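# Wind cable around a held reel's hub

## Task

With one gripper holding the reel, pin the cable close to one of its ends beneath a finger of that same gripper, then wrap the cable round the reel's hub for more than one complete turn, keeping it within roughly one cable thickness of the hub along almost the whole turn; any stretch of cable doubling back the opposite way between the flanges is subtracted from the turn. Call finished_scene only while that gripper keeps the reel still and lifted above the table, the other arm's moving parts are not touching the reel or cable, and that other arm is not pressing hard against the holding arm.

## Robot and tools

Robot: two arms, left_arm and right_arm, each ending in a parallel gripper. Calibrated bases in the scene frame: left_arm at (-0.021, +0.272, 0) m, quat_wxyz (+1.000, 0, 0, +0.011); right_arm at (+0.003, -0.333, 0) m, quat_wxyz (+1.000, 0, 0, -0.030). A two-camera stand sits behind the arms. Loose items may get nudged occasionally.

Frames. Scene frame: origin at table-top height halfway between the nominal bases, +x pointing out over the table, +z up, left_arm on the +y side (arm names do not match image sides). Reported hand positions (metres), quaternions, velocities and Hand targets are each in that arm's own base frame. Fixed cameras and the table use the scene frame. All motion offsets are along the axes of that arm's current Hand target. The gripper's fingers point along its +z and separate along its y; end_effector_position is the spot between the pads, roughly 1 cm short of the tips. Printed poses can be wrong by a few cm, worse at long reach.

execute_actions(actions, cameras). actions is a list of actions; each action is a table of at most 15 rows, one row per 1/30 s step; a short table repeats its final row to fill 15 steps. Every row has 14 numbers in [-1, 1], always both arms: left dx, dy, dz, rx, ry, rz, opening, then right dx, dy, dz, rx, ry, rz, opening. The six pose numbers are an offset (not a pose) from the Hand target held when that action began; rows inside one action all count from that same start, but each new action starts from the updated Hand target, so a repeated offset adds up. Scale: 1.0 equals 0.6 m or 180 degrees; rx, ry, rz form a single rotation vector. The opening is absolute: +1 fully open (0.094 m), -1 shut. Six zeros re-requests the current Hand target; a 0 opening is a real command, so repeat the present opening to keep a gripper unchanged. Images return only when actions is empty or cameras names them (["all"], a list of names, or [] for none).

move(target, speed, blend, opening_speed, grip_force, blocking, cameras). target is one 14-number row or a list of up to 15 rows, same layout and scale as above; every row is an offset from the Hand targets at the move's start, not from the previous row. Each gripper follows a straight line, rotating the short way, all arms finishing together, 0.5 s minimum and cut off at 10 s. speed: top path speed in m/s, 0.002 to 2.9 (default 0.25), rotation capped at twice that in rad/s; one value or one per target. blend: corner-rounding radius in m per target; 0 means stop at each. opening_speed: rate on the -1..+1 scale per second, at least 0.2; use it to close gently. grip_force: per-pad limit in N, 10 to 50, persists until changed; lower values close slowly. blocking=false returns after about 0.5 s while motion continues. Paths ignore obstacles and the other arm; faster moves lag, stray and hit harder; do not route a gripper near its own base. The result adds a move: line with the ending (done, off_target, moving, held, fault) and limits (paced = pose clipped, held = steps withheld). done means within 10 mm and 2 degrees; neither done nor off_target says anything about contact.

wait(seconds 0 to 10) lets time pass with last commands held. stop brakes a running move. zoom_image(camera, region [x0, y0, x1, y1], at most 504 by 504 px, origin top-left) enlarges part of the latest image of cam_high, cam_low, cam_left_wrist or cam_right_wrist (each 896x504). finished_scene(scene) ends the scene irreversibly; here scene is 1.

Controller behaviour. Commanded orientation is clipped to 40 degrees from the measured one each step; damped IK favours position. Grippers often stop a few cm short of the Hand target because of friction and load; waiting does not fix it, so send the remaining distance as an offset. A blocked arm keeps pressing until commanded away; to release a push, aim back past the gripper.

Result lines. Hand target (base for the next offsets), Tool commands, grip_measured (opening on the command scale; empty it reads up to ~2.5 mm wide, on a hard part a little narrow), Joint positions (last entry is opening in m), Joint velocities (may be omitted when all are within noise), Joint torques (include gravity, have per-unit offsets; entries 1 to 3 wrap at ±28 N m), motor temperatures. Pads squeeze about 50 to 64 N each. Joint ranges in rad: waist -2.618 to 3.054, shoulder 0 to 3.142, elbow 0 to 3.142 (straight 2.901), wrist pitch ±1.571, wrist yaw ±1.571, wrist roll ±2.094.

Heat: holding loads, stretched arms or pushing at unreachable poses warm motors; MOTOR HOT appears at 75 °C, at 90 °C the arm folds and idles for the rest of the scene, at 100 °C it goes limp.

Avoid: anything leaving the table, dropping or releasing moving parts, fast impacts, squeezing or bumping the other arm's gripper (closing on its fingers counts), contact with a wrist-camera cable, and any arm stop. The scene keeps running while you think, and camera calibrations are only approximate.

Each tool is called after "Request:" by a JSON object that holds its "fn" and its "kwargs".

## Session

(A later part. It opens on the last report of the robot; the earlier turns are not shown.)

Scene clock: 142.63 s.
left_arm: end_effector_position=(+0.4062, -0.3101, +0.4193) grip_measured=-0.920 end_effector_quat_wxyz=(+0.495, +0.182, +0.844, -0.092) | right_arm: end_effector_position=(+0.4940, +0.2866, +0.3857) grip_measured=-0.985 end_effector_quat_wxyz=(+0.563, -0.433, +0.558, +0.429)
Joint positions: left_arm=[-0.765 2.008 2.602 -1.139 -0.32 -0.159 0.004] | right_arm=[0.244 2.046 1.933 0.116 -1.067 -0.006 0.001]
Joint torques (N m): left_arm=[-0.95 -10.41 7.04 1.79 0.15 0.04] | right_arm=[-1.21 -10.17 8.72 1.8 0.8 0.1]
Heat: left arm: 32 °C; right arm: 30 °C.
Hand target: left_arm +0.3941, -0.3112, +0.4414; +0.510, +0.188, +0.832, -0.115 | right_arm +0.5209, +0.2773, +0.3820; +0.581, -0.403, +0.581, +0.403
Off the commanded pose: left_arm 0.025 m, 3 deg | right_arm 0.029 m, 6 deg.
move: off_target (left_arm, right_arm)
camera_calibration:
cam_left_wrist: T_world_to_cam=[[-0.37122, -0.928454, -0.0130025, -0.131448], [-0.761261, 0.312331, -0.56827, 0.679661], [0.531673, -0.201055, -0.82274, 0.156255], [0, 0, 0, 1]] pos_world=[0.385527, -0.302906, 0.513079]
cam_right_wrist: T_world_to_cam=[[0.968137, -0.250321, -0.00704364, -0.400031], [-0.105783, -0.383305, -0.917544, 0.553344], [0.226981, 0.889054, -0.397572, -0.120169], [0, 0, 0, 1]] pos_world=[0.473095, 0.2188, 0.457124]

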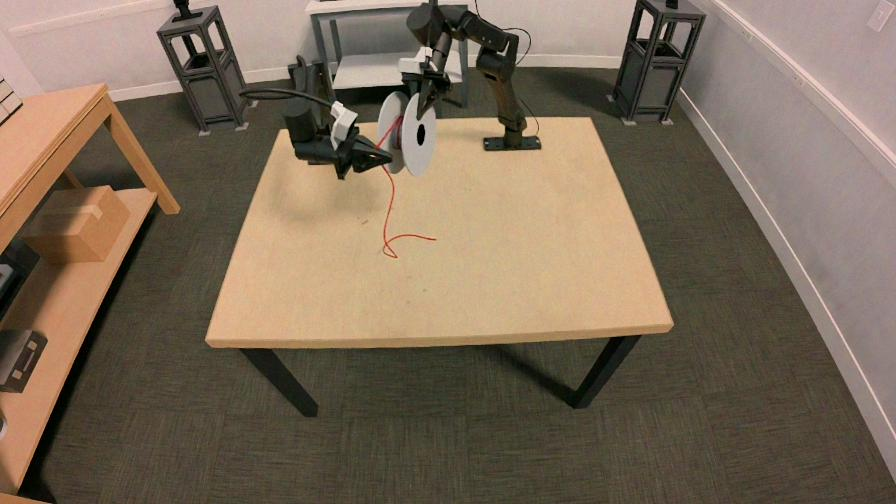

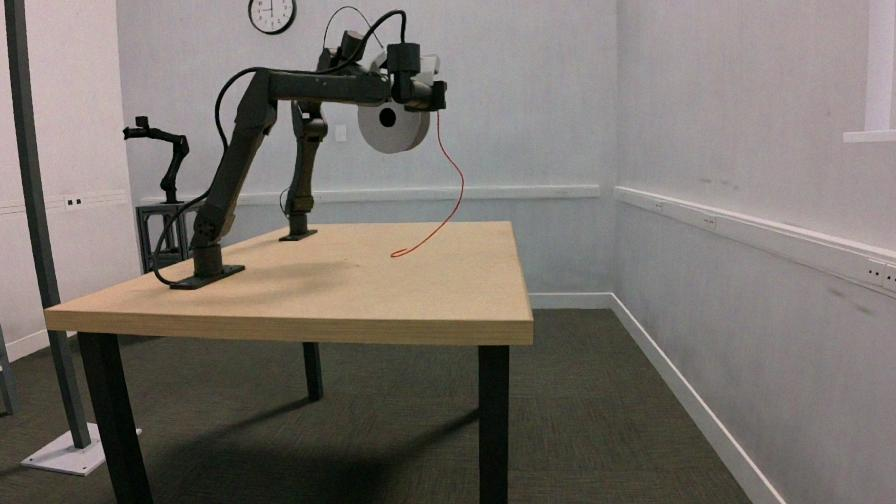

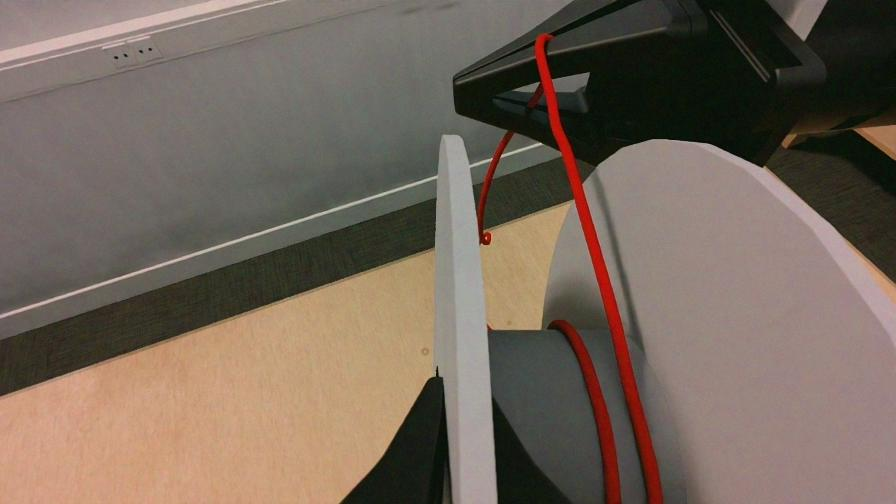

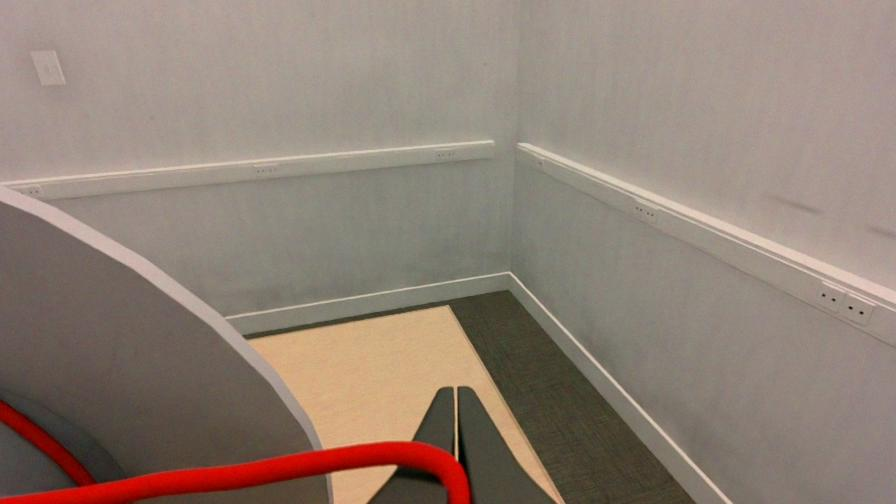

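Request:
{"fn": "move", "kwargs": {"target": [[0,0,0,0,0,0,-1,0.05,-0.01,0.03,0,0,0,-1],[0,0,0,0,0,0,-1,0.24,0.1,0.05,0,0,0,-1]], "speed": 0.08, "blend": [0.03,0], "cameras": ["all"]}}

Request:
{"fn": "zoom_image", "kwargs": {"camera": "cam_high", "region": [340, 30, 480, 200]}}

Scene clock: 146.00 s.
left_arm: end_effector_position=(+0.3956, -0.2982, +0.3963) grip_measured=-0.921 end_effector_quat_wxyz=(+0.454, +0.200, +0.866, -0.060) | right_arm: end_effector_position=(+0.4624, +0.3321, +0.2614) grip_measured=-0.986 end_effector_quat_wxyz=(+0.598, -0.431, +0.536, +0.411)
Joint positions: left_arm=[-0.765 2.009 2.602 -1.254 -0.327 -0.15 0.004] | right_arm=[0.368 2.052 1.374 0.765 -0.911 -0.006 0.001]
Joint torques (N m): left_arm=[-0.88 -11.37 6.34 2.67 0.18 -0.08] | right_arm=[-0.47 -11.32 4.85 1.26 0.63 0.08]
Heat: left arm: 32 °C; right arm: 29 °C.
Hand target: left_arm +0.3940, -0.3114, +0.4414; +0.510, +0.188, +0.832, -0.115 | right_arm +0.4752, +0.3264, +0.2382; +0.581, -0.403, +0.581, +0.403
Off the commanded pose: left_arm 0.047 m, 10 deg | right_arm 0.027 m, 7 deg.
move: off_target (left_arm, right_arm); blend cut to 0.0183 m at target 1
camera_calibration:
cam_left_wrist: T_world_to_cam=[[-0.373489, -0.925078, -0.0688221, -0.100582], [-0.802151, 0.359338, -0.476896, 0.648828], [0.465897, -0.12291, -0.876261, 0.215951], [0, 0, 0, 1]] pos_world=[0.382281, -0.299652, 0.491731]
cam_right_wrist: T_world_to_cam=[[0.957584, -0.281997, 0.0592438, -0.360901], [-0.04555, -0.351151, -0.93521, 0.419511], [0.28453, 0.892844, -0.349101, -0.243404], [0, 0, 0, 1]] pos_world=[0.433957, 0.262861, 0.32874]

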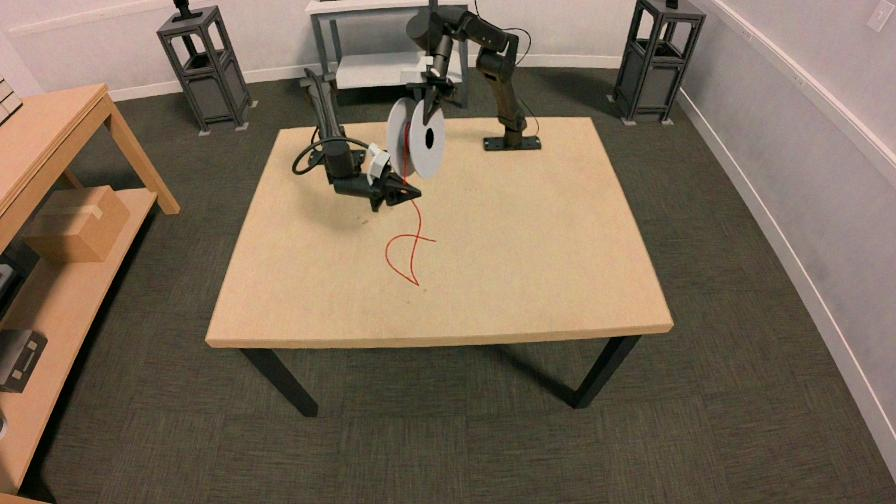

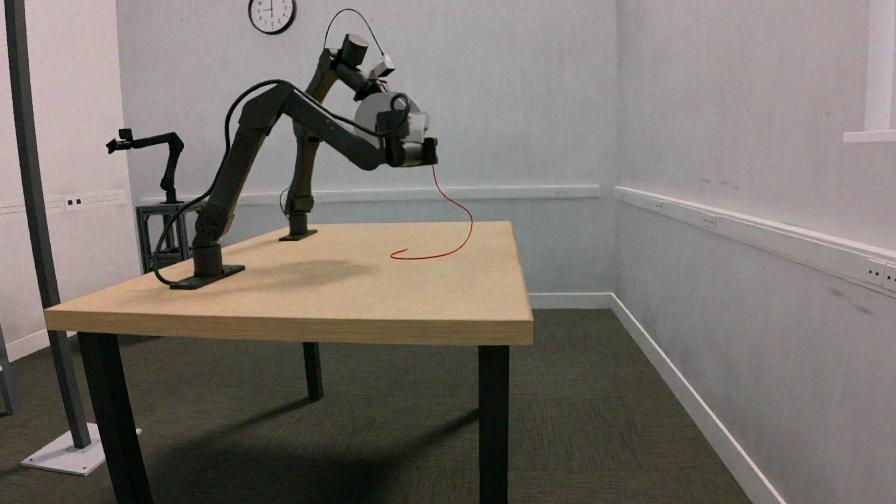

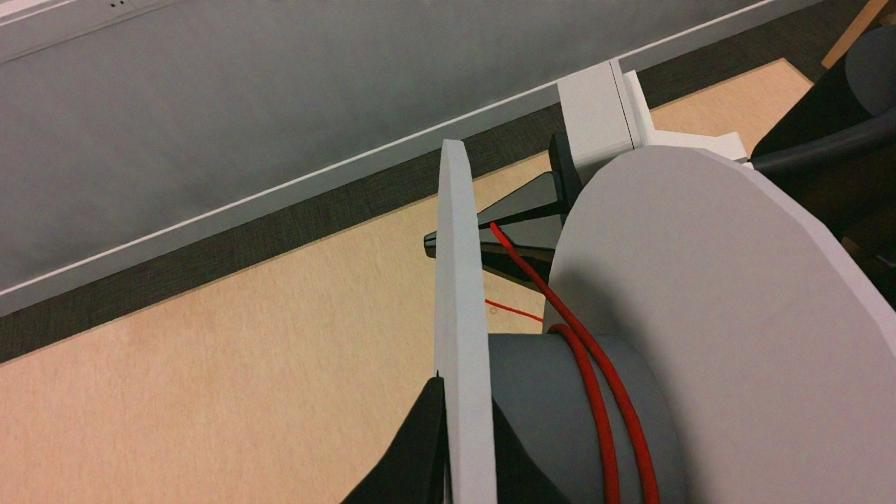

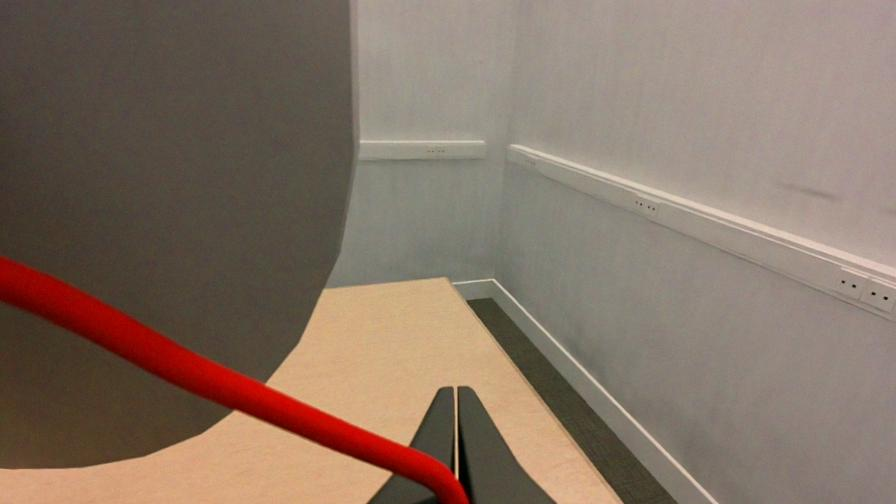

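Scaled by 2.965 from the camera's 896x504 image, which has a finer 1280x720 frame.

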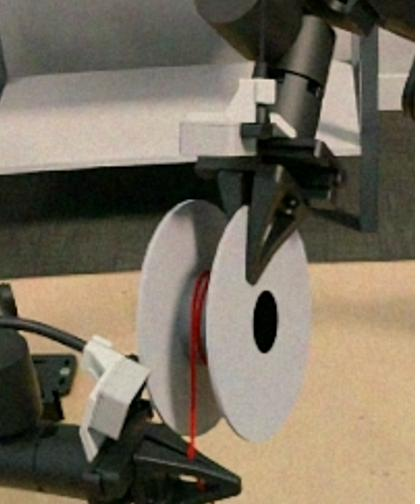

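Request:
{"fn": "move", "kwargs": {"target": [[0,0,0,0,0,0,-1,-0.03,0,0,0,0,0,-1],[0,0,0,0,0,0,-1,-0.03,0,0,0,0,0,0]], "speed": 0.08, "opening_speed": 0.6, "cameras": ["all"]}}

Request:
{"fn": "zoom_image", "kwargs": {"camera": "cam_high", "region": [340, 30, 480, 200]}}

Scene clock: 149.53 s.
left_arm: end_effector_position=(+0.3946, -0.3084, +0.4011) grip_measured=-0.922 end_effector_quat_wxyz=(+0.459, +0.206, +0.860, -0.083) | right_arm: end_effector_position=(+0.4738, +0.3255, +0.2474) grip_measured=-0.001 end_effector_quat_wxyz=(+0.577, -0.403, +0.584, +0.405)
Joint positions: left_arm=[-0.769 2.009 2.602 -1.223 -0.29 -0.149 0.004] | right_arm=[0.361 2.042 1.375 0.657 -0.854 0 0.047]
Joint torques (N m): left_arm=[-0.54 -11.41 5.82 2.49 -0.09 -0.07] | right_arm=[0.16 -12.56 8.16 1.78 0.09 0.03]
Motor temperatures (°C): left_arm=[20 34 25 33 20 19 21] | right_arm=[22 27 28 29 23 18 22]
Heat: left arm: 34 °C; right arm: 29 °C.
Hand target: left_arm +0.3940, -0.3113, +0.4413; +0.510, +0.188, +0.832, -0.114 | right_arm +0.4752, +0.3264, +0.2561; +0.581, -0.403, +0.581, +0.403
Off the commanded pose: left_arm 0.040 m, 8 deg | right_arm 0.009 m, 1 deg.
move: off_target (left_arm); target 2's new opening was sent with right_arm's hand 0.015 m and 5 deg from that target
camera_calibration:
cam_left_wrist: T_world_to_cam=[[-0.403652, -0.914158, -0.0371419, -0.107541], [-0.786604, 0.36749, -0.49619, 0.658097], [0.467245, -0.171072, -0.867419, 0.200444], [0, 0, 0, 1]] pos_world=[0.380596, -0.305864, 0.496416]
cam_right_wrist: T_world_to_cam=[[0.939733, -0.341112, -0.0233416, -0.32471], [-0.158198, -0.37327, -0.914135, 0.459997], [0.30311, 0.862735, -0.404737, -0.230876], [0, 0, 0, 1]] pos_world=[0.447892, 0.260126, 0.319476]

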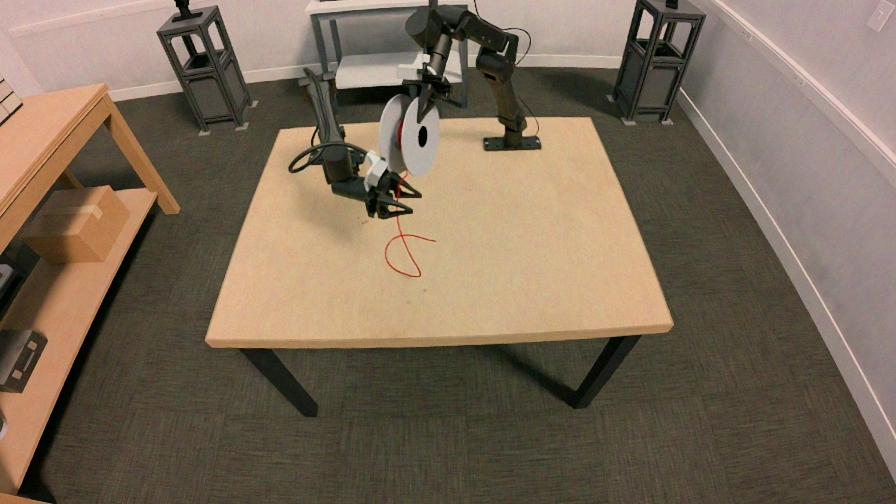

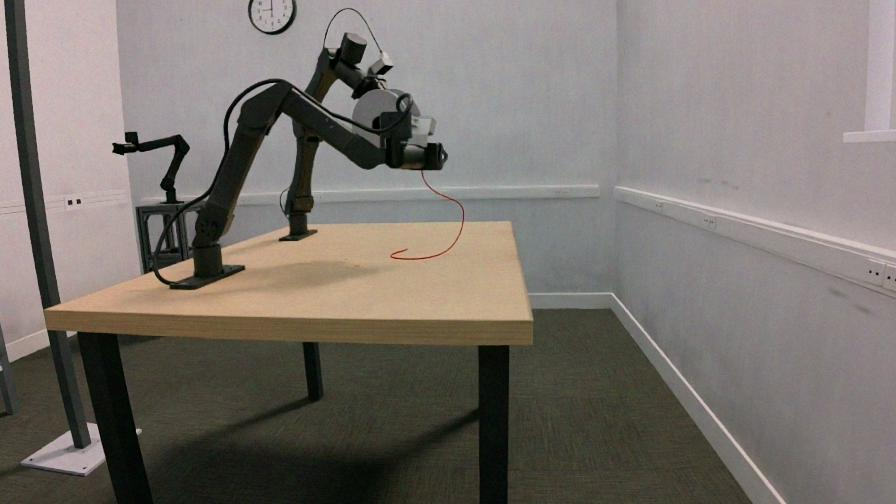

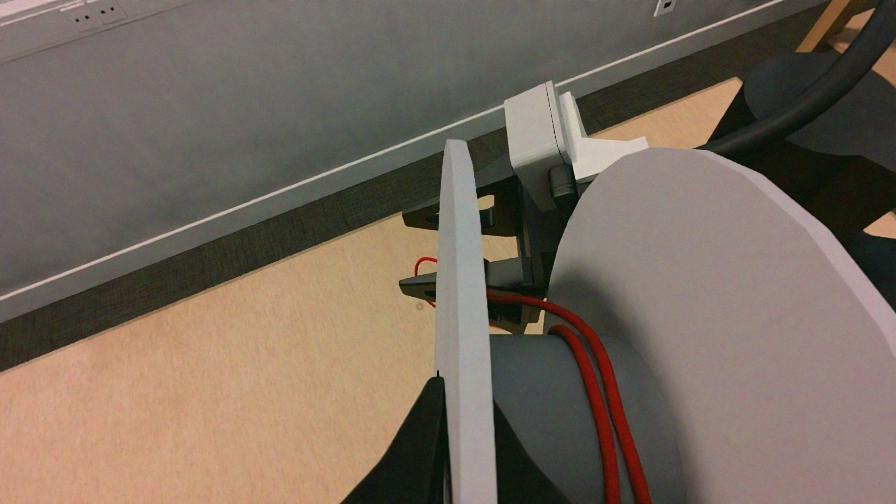

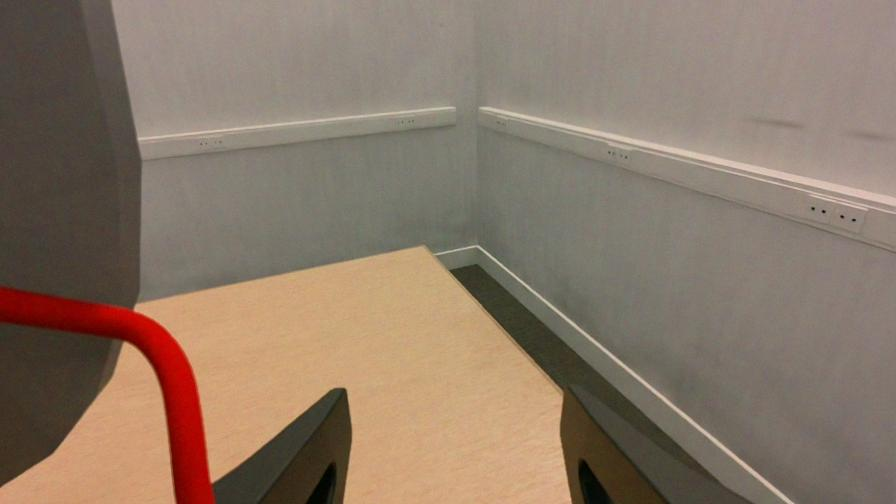

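Scaled by 2.965 from the camera's 896x504 image, which has a finer 1280x720 frame.

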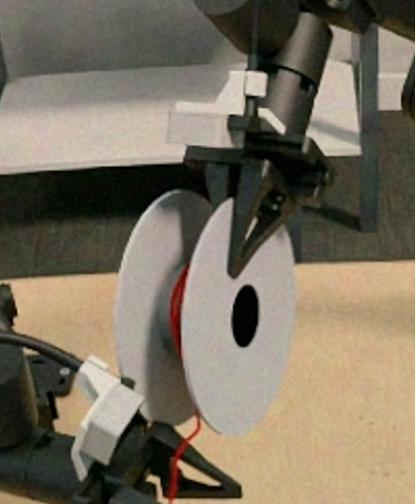

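Request:
{"fn": "move", "kwargs": {"target": [[0,0,0,0,0,0,-1,0,0,-0.3,0,0,0,0],[0,0,0,0,0,0,-1,0,0,-0.42,0,0,0,0]], "speed": 0.15, "blend": [0.03,0], "cameras": ["all"]}}

Request:
{"fn": "zoom_image", "kwargs": {"camera": "cam_high", "region": [340, 30, 480, 200]}}

Request:
{"fn": "zoom_image", "kwargs": {"camera": "cam_left_wrist", "region": [400, 200, 800, 504]}}

Scene clock: 152.70 s.
left_arm: end_effector_position=(+0.3924, -0.3118, +0.4009) grip_measured=-0.922 end_effector_quat_wxyz=(+0.457, +0.211, +0.859, -0.089) | right_arm: end_effector_position=(+0.3929, +0.0887, +0.2506) grip_measured=-0.001 end_effector_quat_wxyz=(+0.577, -0.394, +0.588, +0.407)
Joint positions: left_arm=[-0.772 2.009 2.602 -1.222 -0.277 -0.149 0.004] | right_arm=[-0.241 1.685 0.913 0.749 -1.446 0 0.047]
Joint torques (N m): left_arm=[-0.32 -11.36 6 2.44 -0.28 -0.08] | right_arm=[0.1 -10.18 5.09 1.58 -0.03 -0.02]
Heat: left arm: 34 °C; right arm: 29 °C.
Hand target: left_arm +0.3940, -0.3112, +0.4413; +0.510, +0.188, +0.832, -0.114 | right_arm +0.3867, +0.0905, +0.2562; +0.581, -0.403, +0.581, +0.403
Off the commanded pose: left_arm 0.040 m, 8 deg | right_arm 0.009 m, 1 deg.
move: off_target (left_arm)
camera_calibration:
cam_left_wrist: T_world_to_cam=[[-0.416501, -0.908649, -0.029712, -0.107729], [-0.78377, 0.375437, -0.494723, 0.658267], [0.460685, -0.182766, -0.868542, 0.200055], [0, 0, 0, 1]] pos_world=[0.378898, -0.308463, 0.496216]
cam_right_wrist: T_world_to_cam=[[0.935609, -0.350838, -0.039342, -0.322786], [-0.174646, -0.363111, -0.915232, 0.367602], [0.306812, 0.86317, -0.401003, -0.0031429], [0, 0, 0, 1]] pos_world=[0.367166, 0.0229474, 0.322481]

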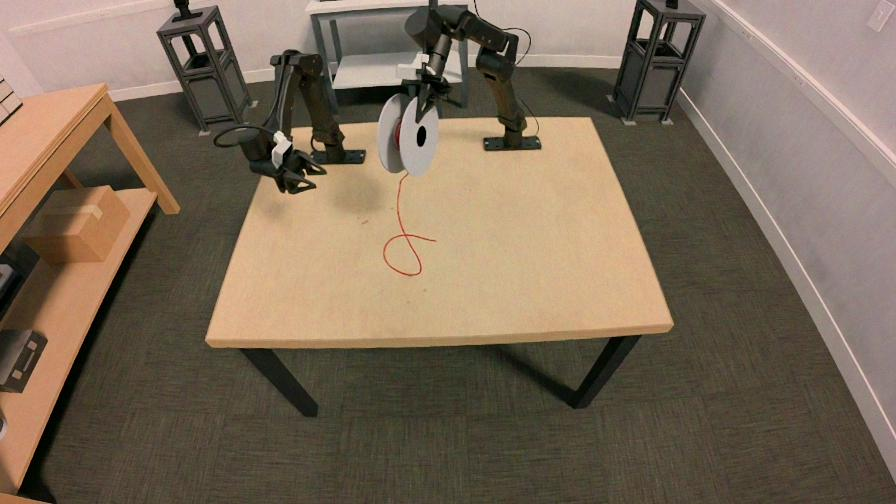

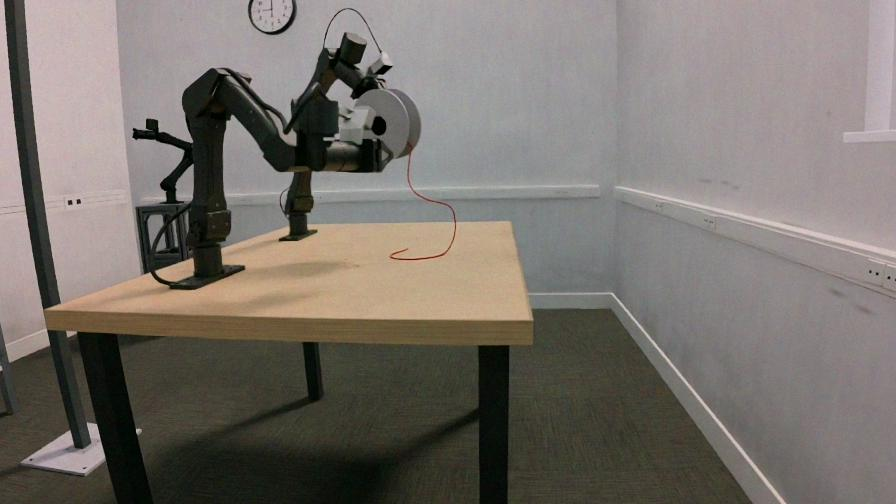

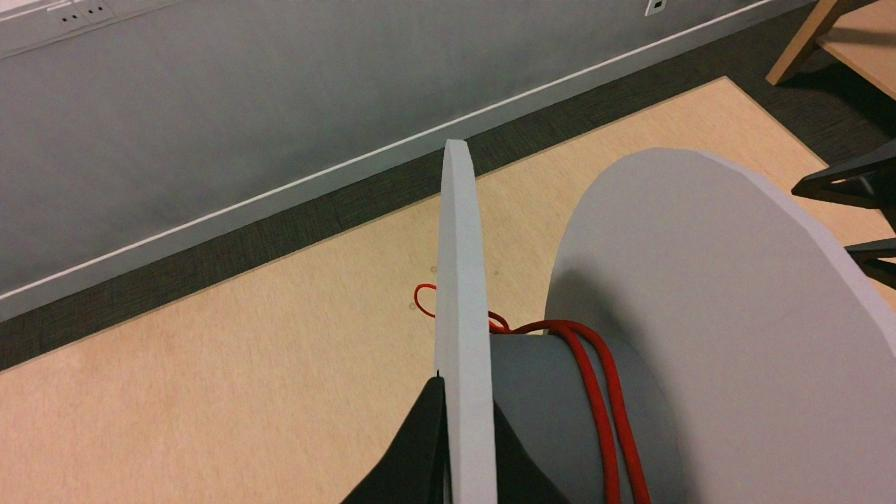

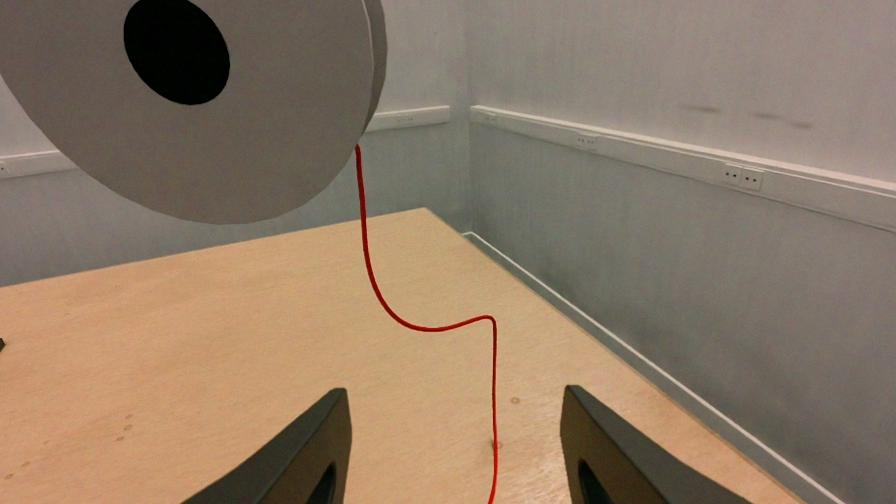

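Scaled by 2.965 from the camera's 896x504 image, which has a finer 1280x720 frame.

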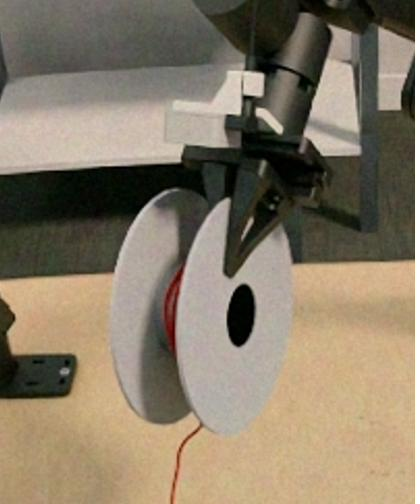

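Scaled by 1.260 from the camera's 896x504 image, which has a finer 1280x720 frame.

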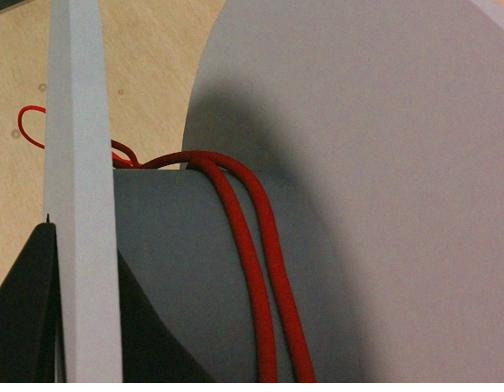

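Request:
{"fn": "finished_scene", "kwargs": {"scene": 2}}

The scene is finished: the task was done.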